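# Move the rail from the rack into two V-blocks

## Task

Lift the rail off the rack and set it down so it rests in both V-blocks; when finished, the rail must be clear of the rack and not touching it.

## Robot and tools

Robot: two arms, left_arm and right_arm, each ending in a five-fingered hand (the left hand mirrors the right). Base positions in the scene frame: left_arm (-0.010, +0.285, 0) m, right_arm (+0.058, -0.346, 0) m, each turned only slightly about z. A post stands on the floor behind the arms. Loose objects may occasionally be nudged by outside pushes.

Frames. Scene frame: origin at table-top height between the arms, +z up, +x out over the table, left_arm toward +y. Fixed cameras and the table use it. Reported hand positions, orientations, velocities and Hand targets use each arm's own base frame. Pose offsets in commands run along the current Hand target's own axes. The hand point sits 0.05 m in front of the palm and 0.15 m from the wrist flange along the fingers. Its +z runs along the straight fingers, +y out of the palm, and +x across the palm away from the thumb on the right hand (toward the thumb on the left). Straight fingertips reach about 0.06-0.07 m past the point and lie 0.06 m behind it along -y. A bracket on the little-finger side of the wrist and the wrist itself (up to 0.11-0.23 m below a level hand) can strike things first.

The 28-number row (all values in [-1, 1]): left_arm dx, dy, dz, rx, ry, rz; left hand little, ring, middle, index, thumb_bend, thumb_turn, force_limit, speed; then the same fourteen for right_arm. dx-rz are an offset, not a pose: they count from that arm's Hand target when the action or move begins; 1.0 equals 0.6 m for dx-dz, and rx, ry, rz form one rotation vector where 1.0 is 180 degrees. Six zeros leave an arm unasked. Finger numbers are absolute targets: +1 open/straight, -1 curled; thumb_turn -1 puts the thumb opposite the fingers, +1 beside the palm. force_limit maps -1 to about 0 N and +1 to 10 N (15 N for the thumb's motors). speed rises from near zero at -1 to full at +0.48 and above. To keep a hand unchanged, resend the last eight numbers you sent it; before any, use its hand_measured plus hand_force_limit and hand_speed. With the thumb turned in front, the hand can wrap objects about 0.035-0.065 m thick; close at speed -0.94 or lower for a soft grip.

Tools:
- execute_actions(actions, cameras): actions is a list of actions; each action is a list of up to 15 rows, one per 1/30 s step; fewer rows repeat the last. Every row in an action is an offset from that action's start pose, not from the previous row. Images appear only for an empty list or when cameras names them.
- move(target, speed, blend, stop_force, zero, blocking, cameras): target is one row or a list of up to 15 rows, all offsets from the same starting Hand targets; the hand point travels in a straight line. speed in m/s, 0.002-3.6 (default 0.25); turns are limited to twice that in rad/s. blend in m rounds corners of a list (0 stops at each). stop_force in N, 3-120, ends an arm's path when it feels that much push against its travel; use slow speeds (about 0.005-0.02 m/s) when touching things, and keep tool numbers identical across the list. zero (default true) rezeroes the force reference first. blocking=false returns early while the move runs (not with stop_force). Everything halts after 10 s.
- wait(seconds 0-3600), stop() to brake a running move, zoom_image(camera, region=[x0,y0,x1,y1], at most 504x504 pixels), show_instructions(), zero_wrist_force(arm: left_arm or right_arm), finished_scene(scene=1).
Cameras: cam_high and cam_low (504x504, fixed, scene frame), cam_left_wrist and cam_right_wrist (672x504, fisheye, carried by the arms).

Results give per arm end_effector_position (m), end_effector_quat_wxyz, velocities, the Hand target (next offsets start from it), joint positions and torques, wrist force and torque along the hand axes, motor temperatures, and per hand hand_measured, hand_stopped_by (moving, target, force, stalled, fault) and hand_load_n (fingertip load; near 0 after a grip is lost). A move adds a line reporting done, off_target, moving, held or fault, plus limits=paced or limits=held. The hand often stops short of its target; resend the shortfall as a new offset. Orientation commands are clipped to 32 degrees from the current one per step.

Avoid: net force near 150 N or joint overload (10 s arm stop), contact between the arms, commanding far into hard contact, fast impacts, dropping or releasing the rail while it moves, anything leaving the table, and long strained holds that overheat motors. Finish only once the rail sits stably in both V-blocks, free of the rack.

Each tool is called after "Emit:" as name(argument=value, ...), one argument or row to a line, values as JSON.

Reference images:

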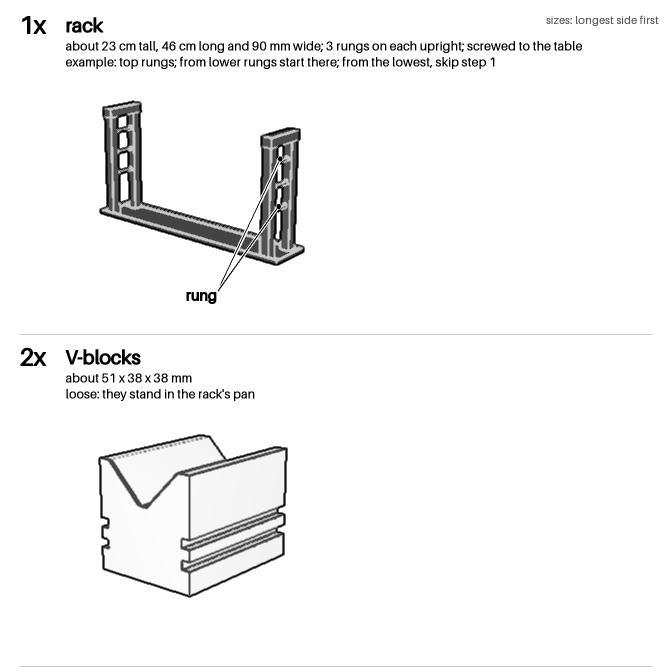

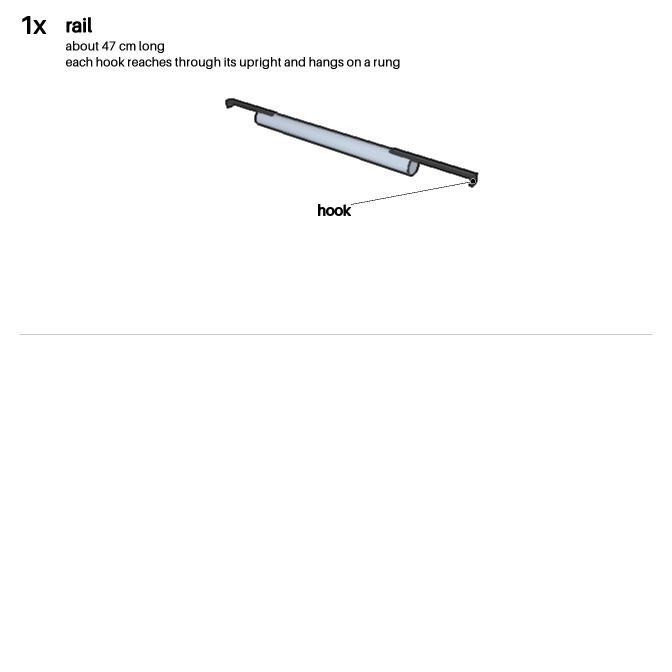

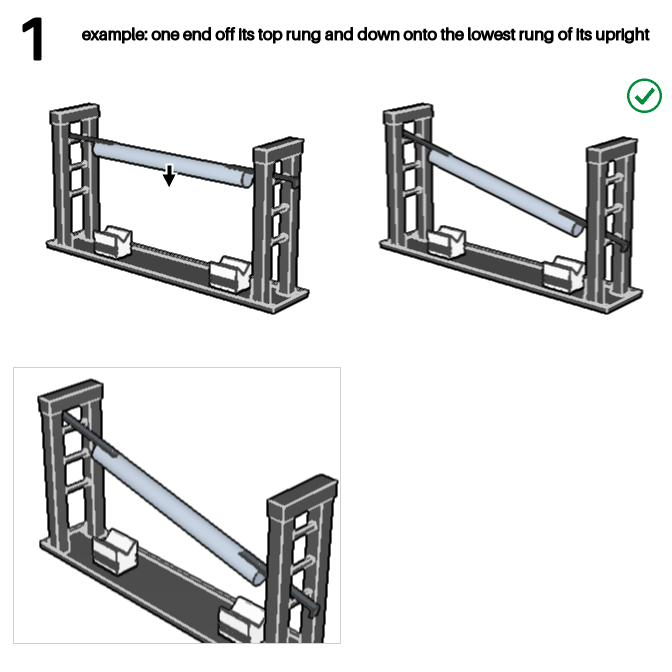

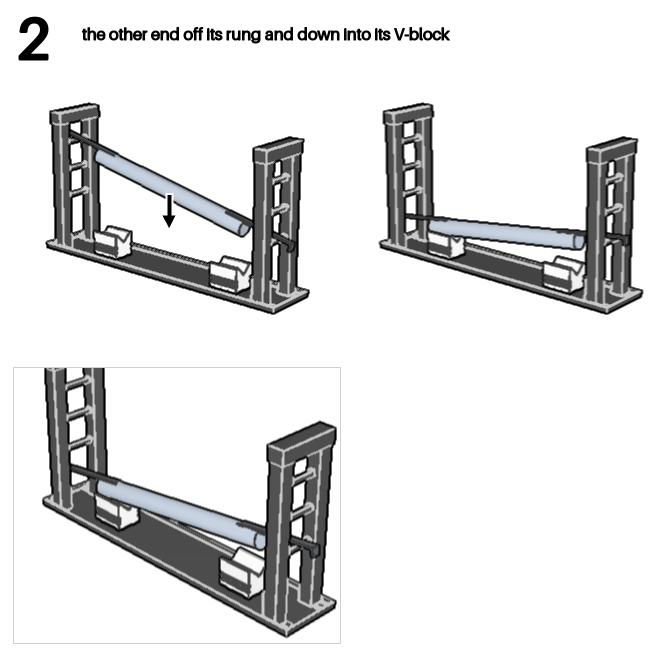

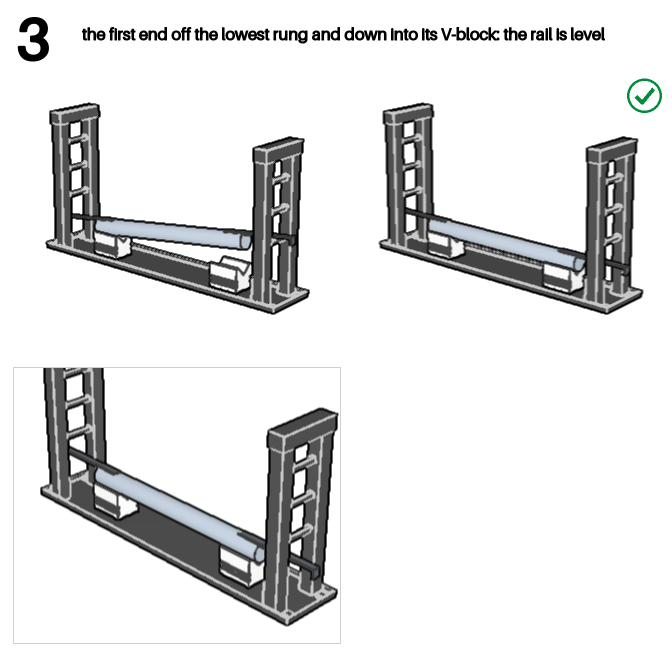

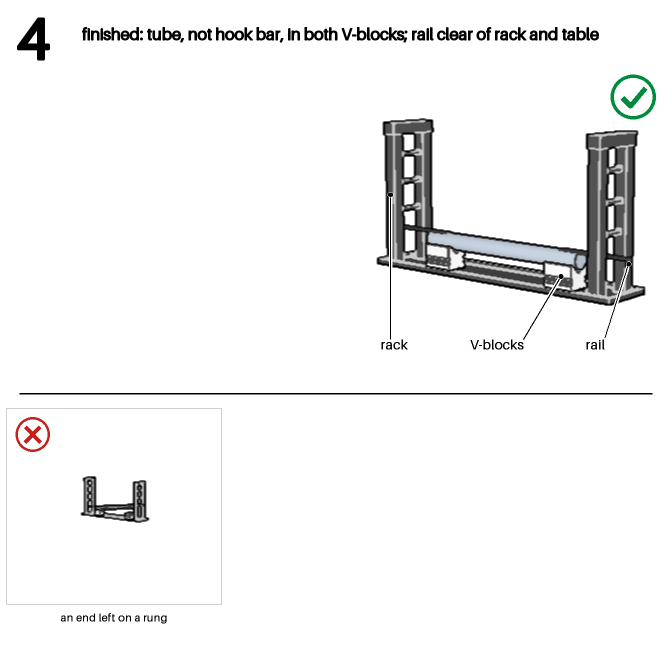

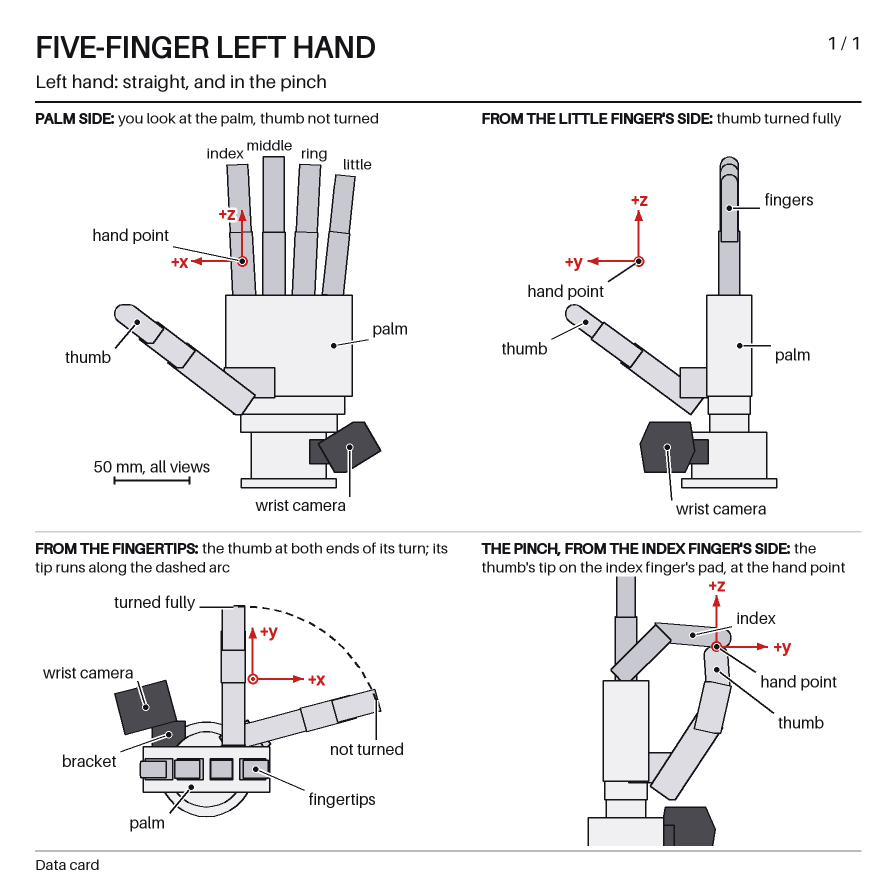

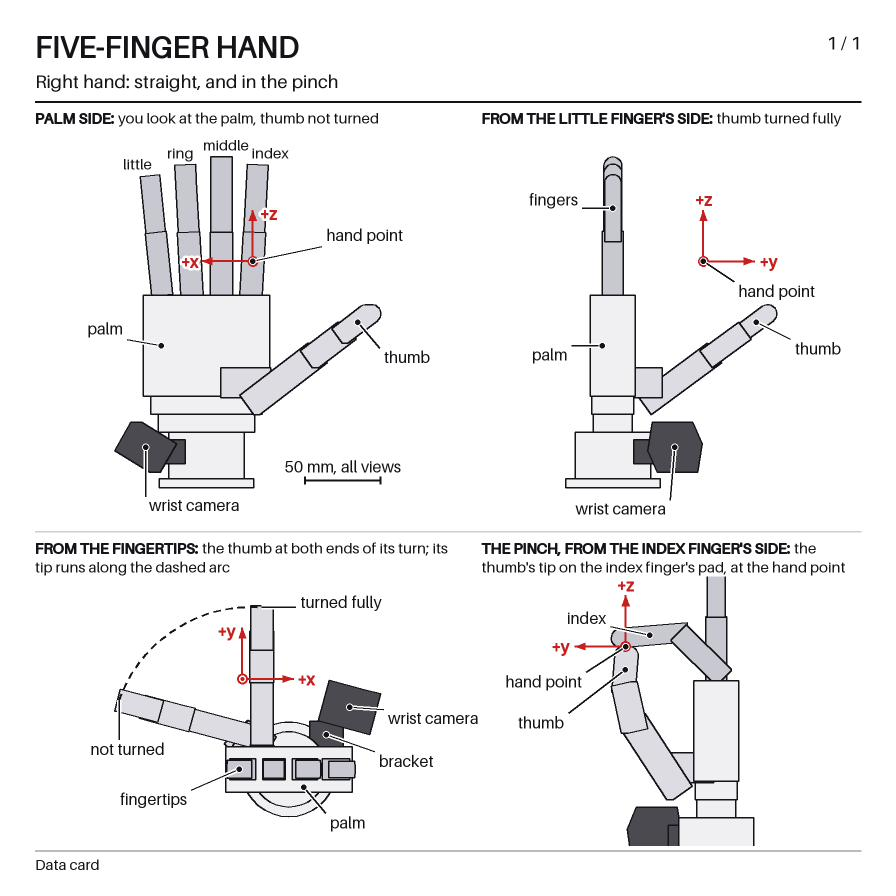

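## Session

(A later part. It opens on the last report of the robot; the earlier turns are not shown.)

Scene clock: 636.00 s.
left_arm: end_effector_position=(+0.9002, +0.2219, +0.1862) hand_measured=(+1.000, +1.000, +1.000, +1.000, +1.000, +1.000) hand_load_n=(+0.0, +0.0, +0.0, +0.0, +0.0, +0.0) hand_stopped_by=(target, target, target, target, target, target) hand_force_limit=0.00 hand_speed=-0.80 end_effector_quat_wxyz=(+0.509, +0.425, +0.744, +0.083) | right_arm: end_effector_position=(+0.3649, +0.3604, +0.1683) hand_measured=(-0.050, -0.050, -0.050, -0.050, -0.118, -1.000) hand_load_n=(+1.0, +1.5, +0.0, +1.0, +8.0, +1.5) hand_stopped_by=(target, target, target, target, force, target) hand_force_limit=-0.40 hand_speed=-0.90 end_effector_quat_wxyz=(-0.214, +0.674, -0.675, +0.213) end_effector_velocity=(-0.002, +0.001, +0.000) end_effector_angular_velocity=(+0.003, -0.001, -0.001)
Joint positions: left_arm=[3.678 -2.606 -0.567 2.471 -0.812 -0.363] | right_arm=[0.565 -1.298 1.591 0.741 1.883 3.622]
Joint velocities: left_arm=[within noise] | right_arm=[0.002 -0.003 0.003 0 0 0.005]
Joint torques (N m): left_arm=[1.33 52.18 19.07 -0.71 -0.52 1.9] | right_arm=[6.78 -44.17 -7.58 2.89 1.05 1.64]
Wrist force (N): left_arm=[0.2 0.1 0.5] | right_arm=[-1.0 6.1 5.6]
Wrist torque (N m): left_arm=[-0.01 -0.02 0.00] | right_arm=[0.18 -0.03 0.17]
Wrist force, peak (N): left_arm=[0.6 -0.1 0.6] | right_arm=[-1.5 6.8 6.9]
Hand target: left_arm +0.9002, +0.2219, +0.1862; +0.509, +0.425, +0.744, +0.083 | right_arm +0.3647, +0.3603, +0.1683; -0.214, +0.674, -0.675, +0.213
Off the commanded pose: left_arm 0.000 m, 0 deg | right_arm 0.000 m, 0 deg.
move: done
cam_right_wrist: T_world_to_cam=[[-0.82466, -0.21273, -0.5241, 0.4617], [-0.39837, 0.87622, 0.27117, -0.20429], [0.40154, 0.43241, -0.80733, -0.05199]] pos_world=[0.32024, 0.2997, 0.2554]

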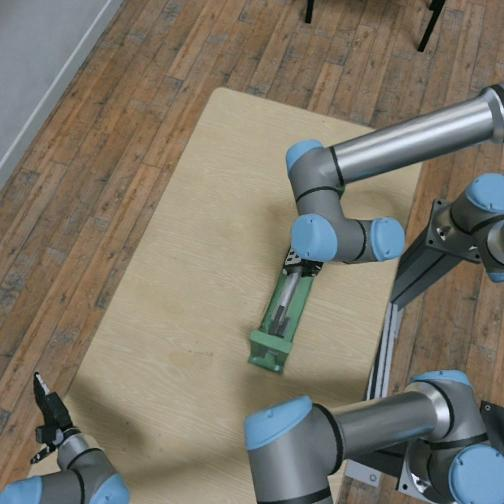

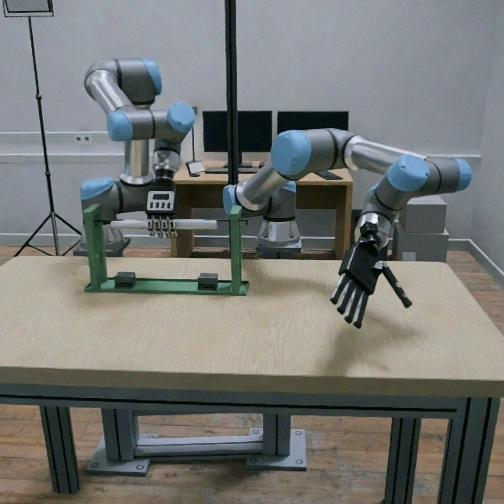

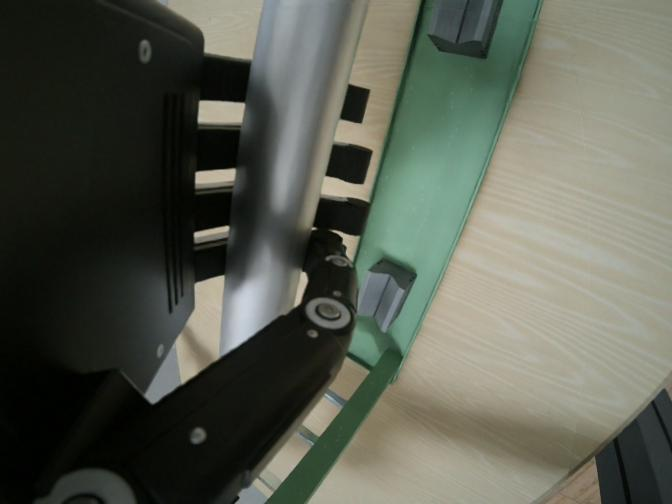

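Emit:
move(
  target=[
    [0,0,0,0,0,0,1,1,1,1,1,1,0,-0.8,0.0012,-0.0008,0.0006,0,-0.0082,-0.0117,-0.05,-0.05,-0.05,-0.05,-0.35,-1,-0.4,-0.9],
    [0,0,0,0,0,0,1,1,1,1,1,1,0,-0.8,0.0512,-0.0016,0.0011,0,-0.0082,-0.0117,-0.05,-0.05,-0.05,-0.05,-0.35,-1,-0.4,-0.9],
  ],
  speed=0.03,
  cameras=["cam_high","cam_low","cam_right_wrist"],
)

Emit:
zoom_image(
  camera="cam_high",
  region=[240, 260, 320, 380],
)

Emit:
zoom_image(
  camera="cam_low",
  region=[75, 190, 255, 300],
)

Scene clock: 672.40 s.
left_arm: end_effector_position=(+0.9002, +0.2219, +0.1862) hand_measured=(+1.000, +1.000, +1.000, +1.000, +1.000, +1.000) hand_load_n=(+0.0, +0.0, +0.0, +0.0, +0.0, +0.0) hand_stopped_by=(target, target, target, target, target, target) hand_force_limit=0.00 hand_speed=-0.80 end_effector_quat_wxyz=(+0.509, +0.425, +0.744, +0.083) | right_arm: end_effector_position=(+0.3658, +0.3295, +0.1682) hand_measured=(-0.050, -0.050, -0.050, -0.050, -0.118, -1.000) hand_load_n=(+1.0, +1.5, +0.0, +1.0, +8.0, +2.0) hand_stopped_by=(target, target, target, target, force, target) hand_force_limit=-0.40 hand_speed=-0.90 end_effector_quat_wxyz=(-0.219, +0.689, -0.659, +0.208) end_effector_velocity=(+0.000, +0.003, +0.001) end_effector_angular_velocity=(+0.004, -0.002, -0.002)
Joint positions: left_arm=[3.678 -2.606 -0.567 2.471 -0.812 -0.363] | right_arm=[0.485 -1.362 1.666 0.7 1.818 3.51]
Joint velocities: left_arm=[within noise] | right_arm=[0.005 0.003 -0.005 0 0.001 0.007]
Joint torques (N m): left_arm=[0.54 51.77 19.27 -0.72 -0.45 2.12] | right_arm=[7.08 -21.11 -33.5 1.91 2.37 1.77]
Wrist force (N): left_arm=[0.3 -0.2 0.5] | right_arm=[-1.0 6.1 6.3]
Wrist torque (N m): left_arm=[-0.07 -0.03 0.02] | right_arm=[0.14 -0.06 0.13]
Wrist force, peak (N): left_arm=[0.1 -0.4 0.9] | right_arm=[-1.0 6.5 6.0]
Hand target: left_arm +0.9002, +0.2219, +0.1862; +0.509, +0.425, +0.744, +0.083 | right_arm +0.3659, +0.3296, +0.1682; -0.219, +0.689, -0.659, +0.208
Off the commanded pose: left_arm 0.000 m, 0 deg | right_arm 0.000 m, 0 deg.
move: done
cam_right_wrist: T_world_to_cam=[[-0.81425, -0.24958, -0.52413, 0.46411], [-0.43733, 0.85746, 0.27111, -0.15652], [0.38176, 0.44997, -0.80733, -0.03764]] pos_world=[0.32382, 0.26698, 0.2553]

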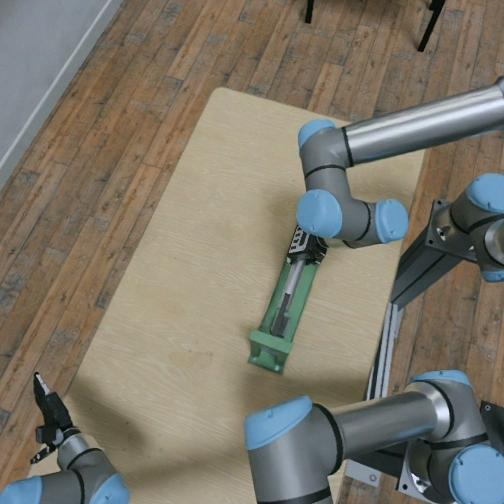

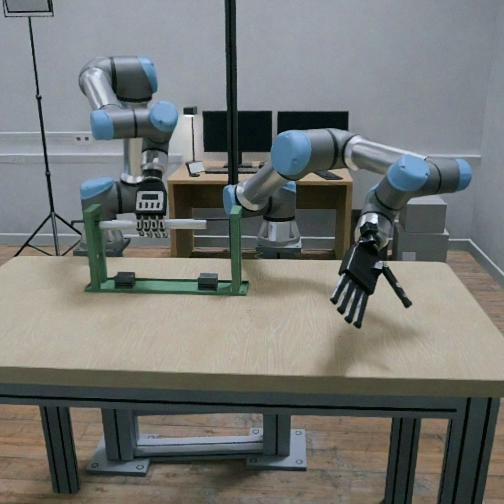

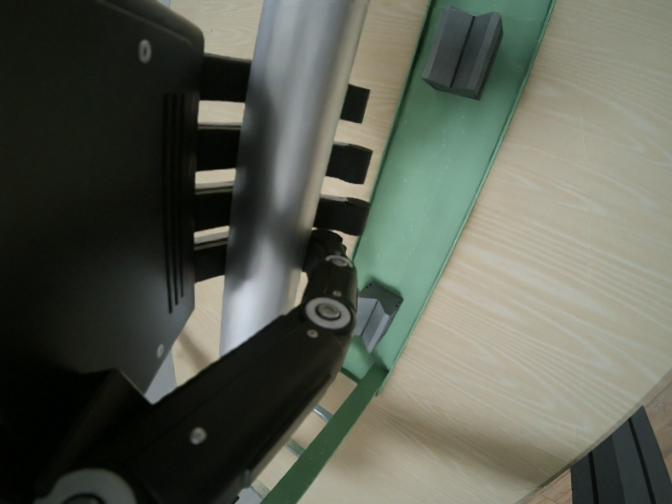

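Scaled by 4.200 from the camera's image (finer frame: 720x720).

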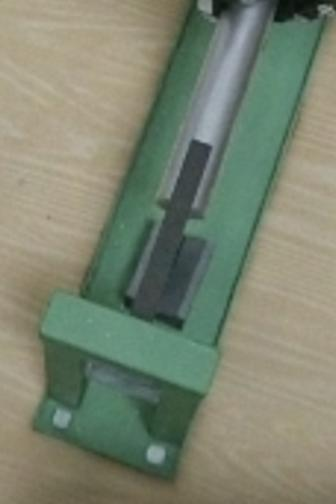

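Scaled by 2.800 from the camera's image (finer frame: 720x720).

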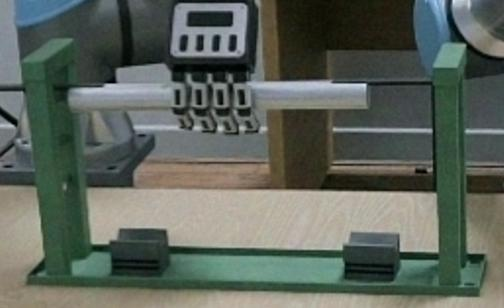

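Emit:
zoom_image(
  camera="cam_low",
  region=[195, 195, 255, 255],
)

Emit:
zoom_image(
  camera="cam_low",
  region=[70, 195, 130, 255],
)

Emit:
zoom_image(
  camera="cam_high",
  region=[240, 310, 300, 370],
)

Scaled by 8.400 from the camera's image (finer frame: 720x720).

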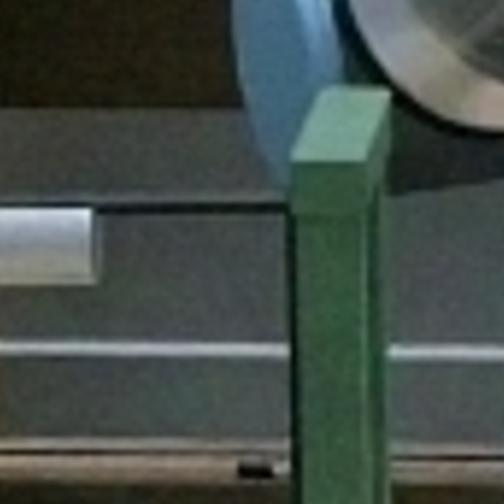

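Scaled by 8.400 from the camera's image (finer frame: 720x720).

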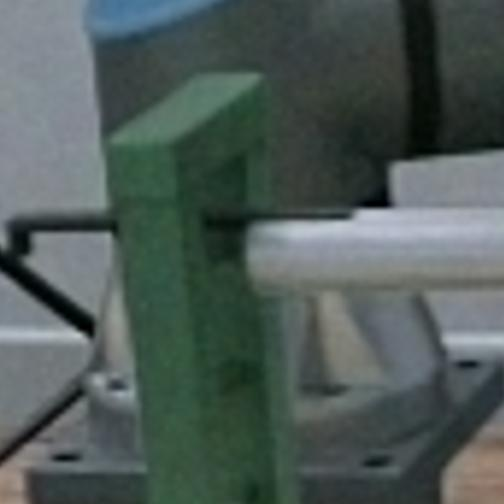

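Scaled by 8.400 from the camera's image (finer frame: 720x720).

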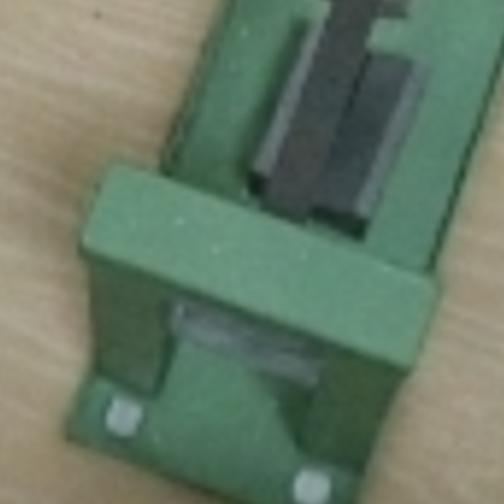

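Emit:
move(
  target=[0,0,0,0,0,0,1,1,1,1,1,1,0,-0.8,0.015,0,0,0,0,0,-0.05,-0.05,-0.05,-0.05,-0.35,-1,-0.4,-0.9],
  speed=0.02,
  stop_force=5,
  cameras=["cam_high","cam_low","cam_right_wrist"],
)

Emit:
zoom_image(
  camera="cam_low",
  region=[195, 195, 255, 255],
)

Emit:
zoom_image(
  camera="cam_low",
  region=[65, 195, 125, 255],
)

Scene clock: 686.50 s.
left_arm: end_effector_position=(+0.9002, +0.2219, +0.1862) hand_measured=(+1.000, +1.000, +1.000, +1.000, +1.000, +1.000) hand_load_n=(+0.0, +0.0, +0.0, +0.0, +0.0, +0.0) hand_stopped_by=(target, target, target, target, target, target) hand_force_limit=0.00 hand_speed=-0.80 end_effector_quat_wxyz=(+0.509, +0.425, +0.744, +0.083) | right_arm: end_effector_position=(+0.3663, +0.3206, +0.1682) hand_measured=(-0.050, -0.050, -0.050, -0.050, -0.118, -1.000) hand_load_n=(+1.0, +1.5, +0.0, +1.0, +7.5, +1.5) hand_stopped_by=(target, target, target, target, force, target) hand_force_limit=-0.40 hand_speed=-0.90 end_effector_quat_wxyz=(-0.219, +0.689, -0.659, +0.208)
Joint positions: left_arm=[3.678 -2.606 -0.567 2.471 -0.812 -0.363] | right_arm=[0.463 -1.378 1.684 0.693 1.806 3.492]
Joint torques (N m): left_arm=[1.07 52.73 19.67 -0.77 -0.52 1.88] | right_arm=[7.47 -21.25 -34.84 3.11 2.99 1.8]
Wrist force (N): left_arm=[0.5 0.1 0.7] | right_arm=[-1.0 6.2 6.0]
Wrist torque (N m): left_arm=[-0.03 -0.05 0.01] | right_arm=[0.20 -0.06 0.13]
Wrist force, peak (N): left_arm=[0.5 0.2 0.7] | right_arm=[-1.5 6.7 5.9]
Hand target: left_arm +0.9002, +0.2219, +0.1862; +0.509, +0.425, +0.744, +0.083 | right_arm +0.3663, +0.3206, +0.1682; -0.219, +0.689, -0.659, +0.208
Off the commanded pose: left_arm 0.000 m, 0 deg | right_arm 0.000 m, 0 deg.
move: done
cam_right_wrist: T_world_to_cam=[[-0.8143, -0.24941, -0.52413, 0.46227], [-0.43715, 0.85756, 0.27109, -0.14875], [0.38186, 0.44987, -0.80734, -0.03384]] pos_world=[0.32432, 0.25808, 0.2553]

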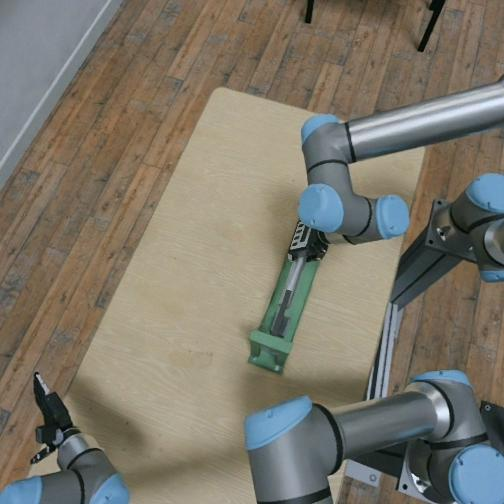

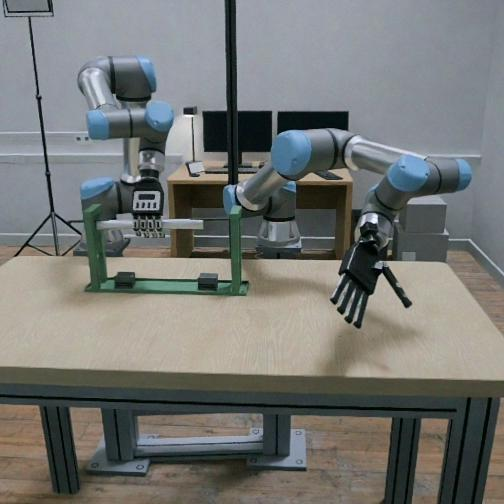

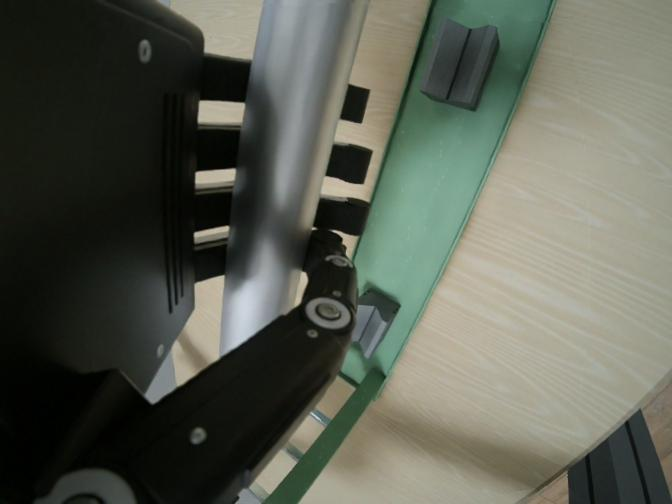

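Scaled by 8.400 from the camera's image (finer frame: 720x720).

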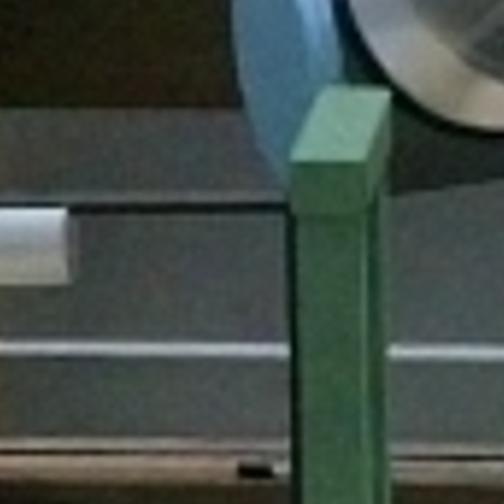

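Scaled by 8.400 from the camera's image (finer frame: 720x720).

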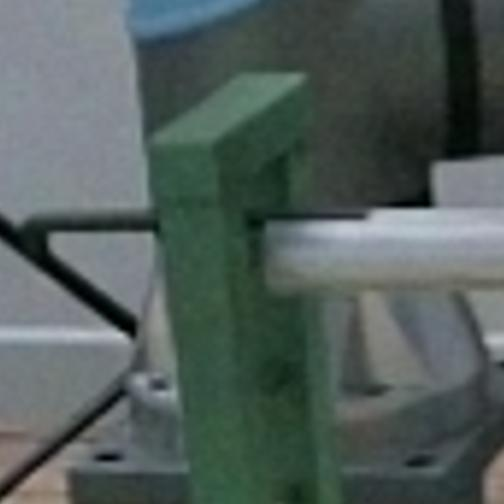

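Emit:
move(
  target=[
    [0,0,0,0,0,0,1,1,1,1,1,1,0,-0.8,0.0058,0,0,0,0,0,-0.05,-0.05,-0.05,-0.05,-0.35,-1,-0.4,-0.9],
    [0,0,0,0,0,0,1,1,1,1,1,1,0,-0.8,0.0110,0.0313,0.0438,-0.0013,0.0410,-0.0287,-0.05,-0.05,-0.05,-0.05,-0.35,-1,-0.4,-0.9],
  ],
  speed=0.03,
  stop_force=10,
  cameras=["cam_high","cam_low","cam_right_wrist"],
)

Emit:
zoom_image(
  camera="cam_low",
  region=[65, 190, 255, 300],
)

Emit:
zoom_image(
  camera="cam_high",
  region=[240, 260, 320, 380],
)

Scene clock: 738.87 s.
left_arm: end_effector_position=(+0.9002, +0.2219, +0.1862) hand_measured=(+1.000, +1.000, +1.000, +1.000, +1.000, +1.000) hand_load_n=(-0.5, +0.0, +0.0, +0.0, +0.0, +0.0) hand_stopped_by=(target, target, target, target, target, target) hand_force_limit=0.00 hand_speed=-0.80 end_effector_quat_wxyz=(+0.509, +0.425, +0.744, +0.083) | right_arm: end_effector_position=(+0.3663, +0.3141, +0.1359) hand_measured=(-0.050, -0.050, -0.050, -0.050, -0.118, -1.000) hand_load_n=(+1.0, +1.0, +0.0, +1.0, +8.0, +2.0) hand_stopped_by=(target, target, target, target, force, target) hand_force_limit=-0.40 hand_speed=-0.90 end_effector_quat_wxyz=(-0.165, +0.703, -0.641, +0.260)
Joint positions: left_arm=[3.678 -2.606 -0.567 2.471 -0.812 -0.363] | right_arm=[0.536 -1.287 1.666 0.69 1.963 3.483]
Joint torques (N m): left_arm=[1.57 52.32 19.34 -0.67 -0.57 1.9] | right_arm=[-8.22 -44.77 -10.5 3.03 -1.19 1.31]
Wrist force (N): left_arm=[0.4 0.2 0.2] | right_arm=[-3.1 6.1 5.8]
Wrist torque (N m): left_arm=[0.00 -0.05 0.00] | right_arm=[0.18 0.10 0.03]
Wrist force, peak (N): left_arm=[0.1 -0.3 0.9] | right_arm=[-3.0 6.5 6.0]
Hand target: left_arm +0.9002, +0.2219, +0.1862; +0.509, +0.425, +0.744, +0.083 | right_arm +0.3663, +0.3141, +0.1359; -0.165, +0.703, -0.641, +0.260
Off the commanded pose: left_arm 0.000 m, 0 deg | right_arm 0.000 m, 0 deg.
move: done
cam_right_wrist: T_world_to_cam=[[-0.81293, -0.32831, -0.48099, 0.46222], [-0.43741, 0.8895, 0.13213, -0.12541], [0.38446, 0.3178, -0.86671, -0.00839]] pos_world=[0.32412, 0.26597, 0.23162]

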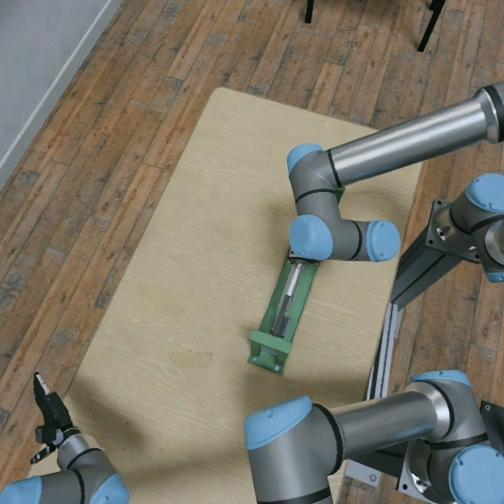

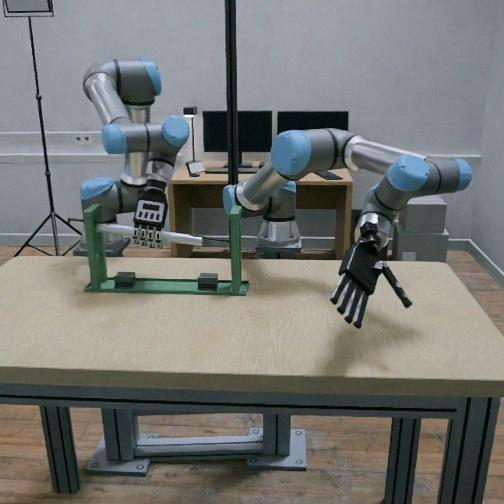

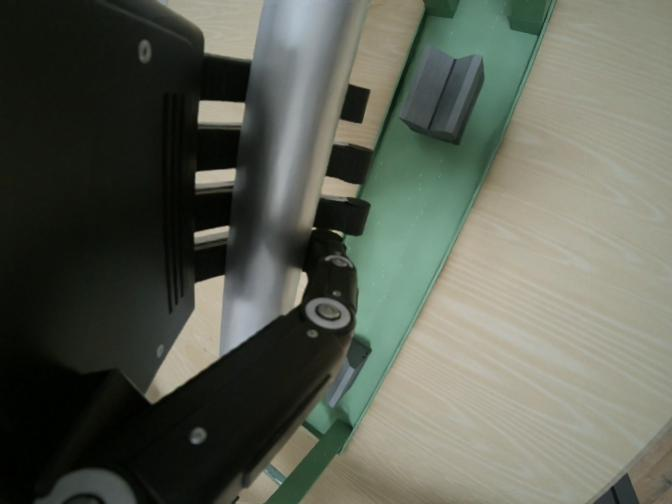

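Scaled by 2.653 from the camera's image (finer frame: 720x720).

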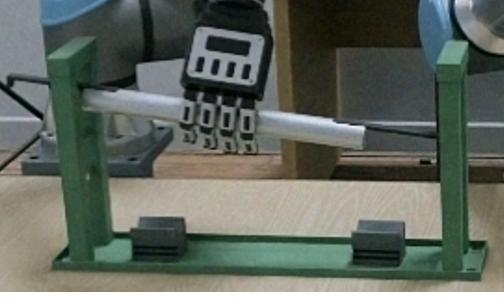

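Scaled by 4.200 from the camera's image (finer frame: 720x720).

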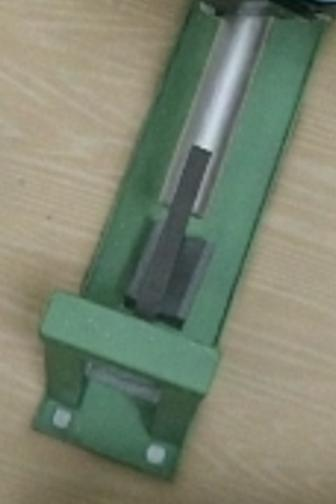

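Emit:
move(
  target=[0,0,0,0,0,0,1,1,1,1,1,1,0,-0.8,-0.0018,0.0309,0.0437,-0.0012,0.0409,-0.0288,-0.05,-0.05,-0.05,-0.05,-0.35,-1,-0.4,-0.9],
  speed=0.03,
  stop_force=10,
  cameras=["cam_high","cam_low","cam_right_wrist"],
)

Emit:
zoom_image(
  camera="cam_low",
  region=[65, 190, 255, 300],
)

Emit:
zoom_image(
  camera="cam_low",
  region=[195, 220, 255, 280],
)

Emit:
zoom_image(
  camera="cam_low",
  region=[65, 195, 125, 255],
)

Scene clock: 749.97 s.
left_arm: end_effector_position=(+0.9002, +0.2219, +0.1862) hand_measured=(+1.000, +1.000, +1.000, +1.000, +1.000, +1.000) hand_load_n=(+0.0, +0.0, +0.0, +0.0, +0.5, +0.0) hand_stopped_by=(target, target, target, target, target, target) hand_force_limit=0.00 hand_speed=-0.80 end_effector_quat_wxyz=(+0.509, +0.425, +0.744, +0.083) | right_arm: end_effector_position=(+0.3663, +0.3101, +0.1040) hand_measured=(-0.050, -0.050, -0.050, -0.050, -0.118, -1.000) hand_load_n=(+1.0, +1.0, +0.0, +1.5, +8.0, +2.0) hand_stopped_by=(target, target, target, target, force, target) hand_force_limit=-0.40 hand_speed=-0.90 end_effector_quat_wxyz=(-0.110, +0.714, -0.618, +0.311)
Joint positions: left_arm=[3.678 -2.606 -0.567 2.471 -0.812 -0.363] | right_arm=[0.606 -1.18 1.637 0.697 2.114 3.487]
Joint torques (N m): left_arm=[1.13 51.59 19.66 -0.74 -0.75 2.03] | right_arm=[-8.08 -48.27 -7.97 1.88 -0.69 0.07]
Wrist force (N): left_arm=[0.2 0.0 0.3] | right_arm=[-4.1 6.1 5.3]
Wrist torque (N m): left_arm=[-0.03 -0.03 0.01] | right_arm=[0.22 0.11 -0.07]
Wrist force, peak (N): left_arm=[0.6 -0.1 0.9] | right_arm=[-4.6 6.1 5.7]
Hand target: left_arm +0.9002, +0.2219, +0.1862; +0.509, +0.425, +0.744, +0.083 | right_arm +0.3663, +0.3101, +0.1040; -0.110, +0.714, -0.618, +0.311
Off the commanded pose: left_arm 0.000 m, 0 deg | right_arm 0.000 m, 0 deg.
move: done
cam_right_wrist: T_world_to_cam=[[-0.81154, -0.39979, -0.42612, 0.46147], [-0.43763, 0.8991, -0.01007, -0.10585], [0.38715, 0.17831, -0.90461, 0.01149]] pos_world=[0.32373, 0.27761, 0.20597]

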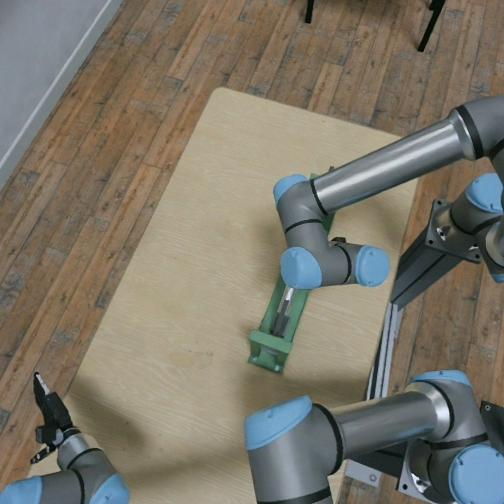

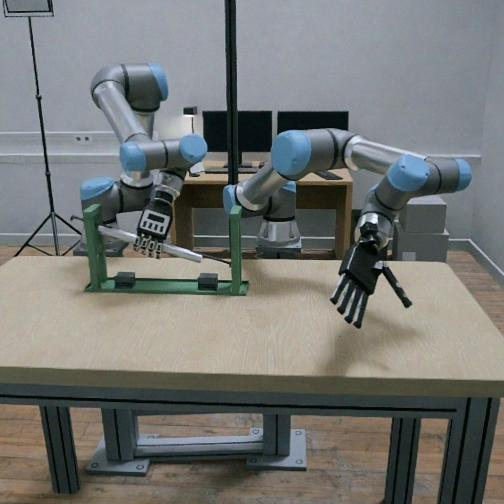

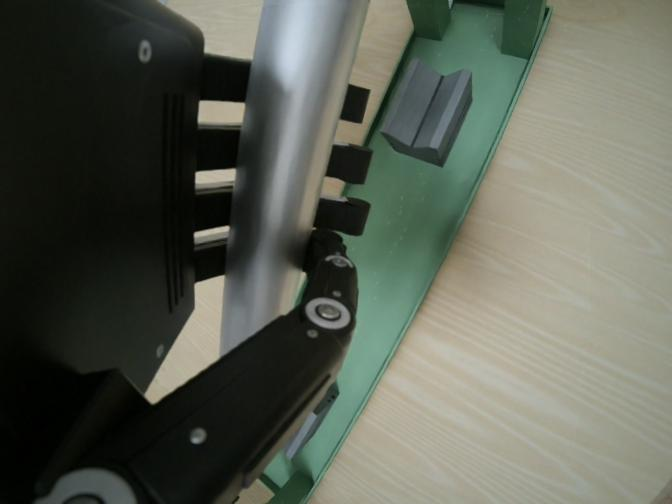

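Scaled by 2.653 from the camera's image (finer frame: 720x720).

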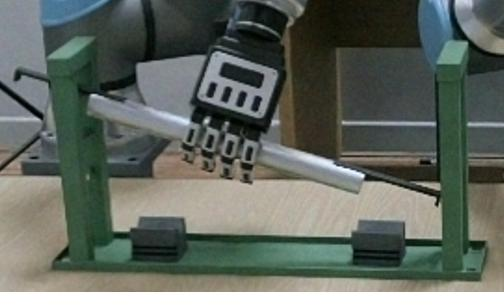

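Scaled by 8.400 from the camera's image (finer frame: 720x720).

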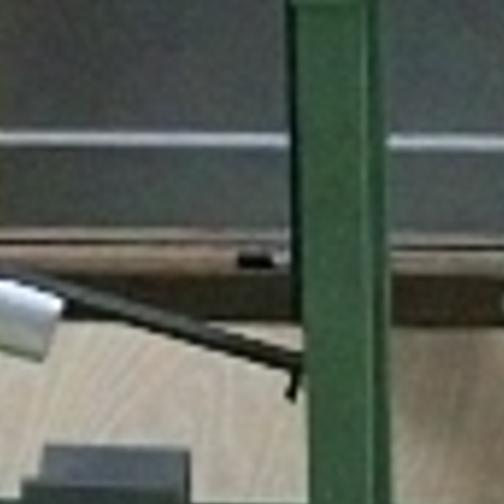

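Scaled by 8.400 from the camera's image (finer frame: 720x720).

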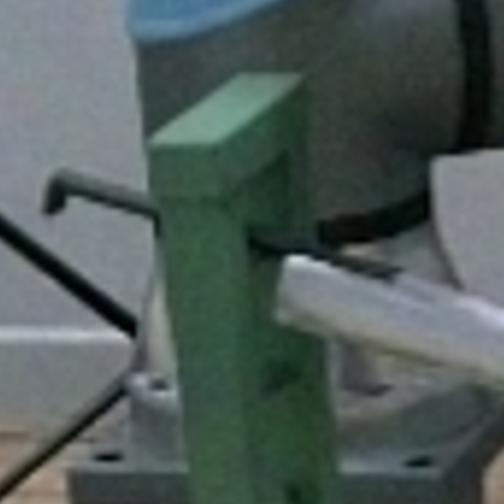

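Emit:
move(
  target=[0,0,0,0,0,0,1,1,1,1,1,1,0,-0.8,-0.0602,-0.0064,-0.0065,0,0,0,-0.05,-0.05,-0.05,-0.05,-0.35,-1,-0.4,-0.9],
  speed=0.03,
  stop_force=6,
  cameras=["cam_high","cam_low","cam_right_wrist"],
)

Emit:
zoom_image(
  camera="cam_low",
  region=[65, 190, 255, 300],
)

Emit:
zoom_image(
  camera="cam_high",
  region=[240, 260, 320, 380],
)

Scene clock: 761.80 s.
left_arm: end_effector_position=(+0.9002, +0.2219, +0.1862) hand_measured=(+1.000, +1.000, +1.000, +1.000, +1.000, +1.000) hand_load_n=(+0.0, +0.0, +0.0, +0.0, +0.0, +0.5) hand_stopped_by=(target, target, target, target, target, target) hand_force_limit=0.00 hand_speed=-0.80 end_effector_quat_wxyz=(+0.509, +0.425, +0.744, +0.083) | right_arm: end_effector_position=(+0.3656, +0.3462, +0.0980) hand_measured=(-0.050, -0.050, -0.050, -0.050, -0.118, -1.000) hand_load_n=(+0.5, +1.0, +0.0, +1.0, +8.0, +2.0) hand_stopped_by=(target, target, target, target, force, target) hand_force_limit=-0.40 hand_speed=-0.90 end_effector_quat_wxyz=(-0.110, +0.714, -0.618, +0.311)
Joint positions: left_arm=[3.678 -2.606 -0.567 2.471 -0.812 -0.363] | right_arm=[0.673 -1.103 1.549 0.746 2.14 3.559]
Joint torques (N m): left_arm=[1.12 52.05 18.79 -0.67 -0.71 2.1] | right_arm=[-8.42 -51.19 -6.68 0.13 -0.61 -2.01]
Wrist force (N): left_arm=[0.1 0.0 0.2] | right_arm=[-4.4 6.1 5.5]
Wrist torque (N m): left_arm=[-0.01 -0.01 0.00] | right_arm=[0.23 0.11 -0.04]
Wrist force, peak (N): left_arm=[0.4 0.1 1.0] | right_arm=[-4.7 6.3 5.4]
Hand target: left_arm +0.9002, +0.2219, +0.1862; +0.509, +0.425, +0.744, +0.083 | right_arm +0.3656, +0.3462, +0.0980; -0.110, +0.714, -0.618, +0.311
Off the commanded pose: left_arm 0.000 m, 0 deg | right_arm 0.000 m, 0 deg.
move: done
cam_right_wrist: T_world_to_cam=[[-0.81157, -0.3998, -0.42604, 0.47282], [-0.43765, 0.89909, -0.01003, -0.13854], [0.38706, 0.17832, -0.90465, -0.00009]] pos_world=[0.32313, 0.31361, 0.19997]

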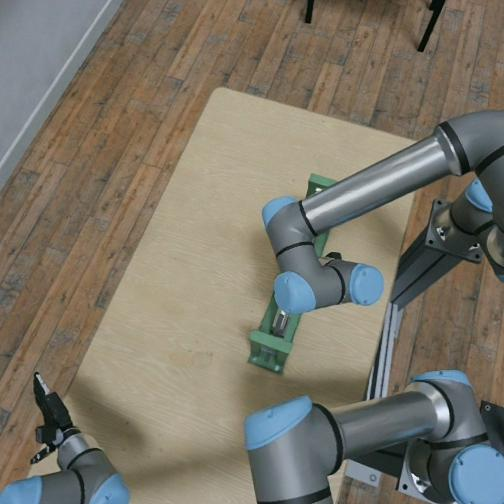

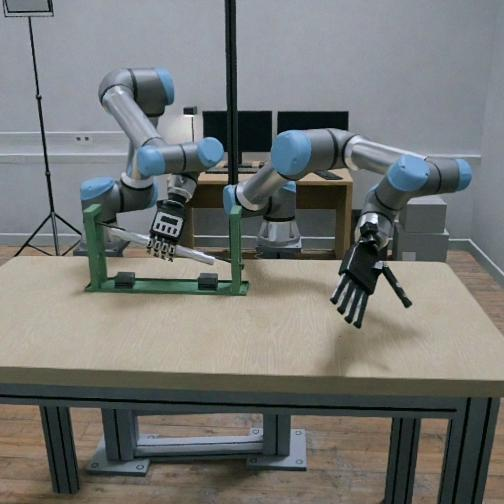

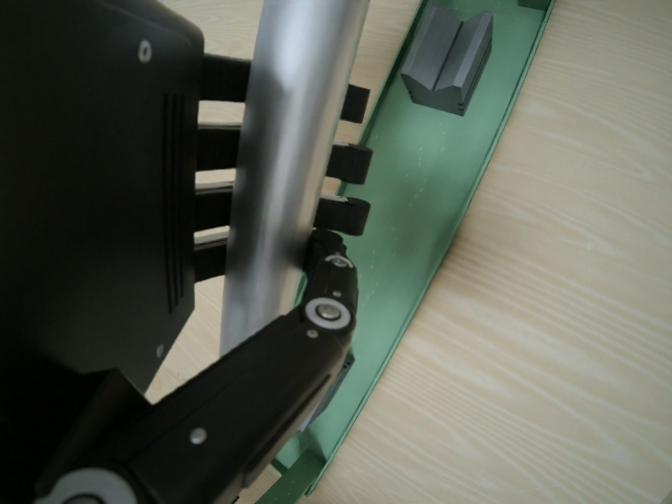

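Scaled by 2.653 from the camera's image (finer frame: 720x720).

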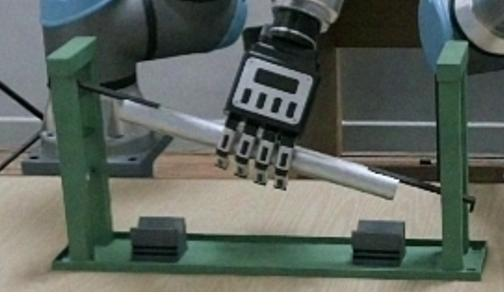

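Scaled by 4.200 from the camera's image (finer frame: 720x720).

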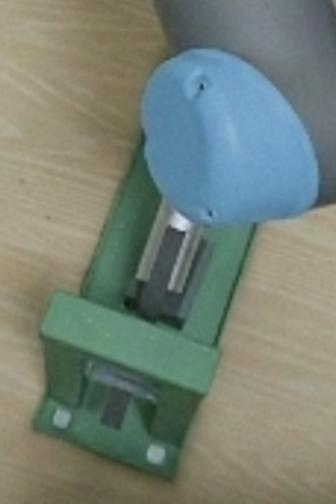

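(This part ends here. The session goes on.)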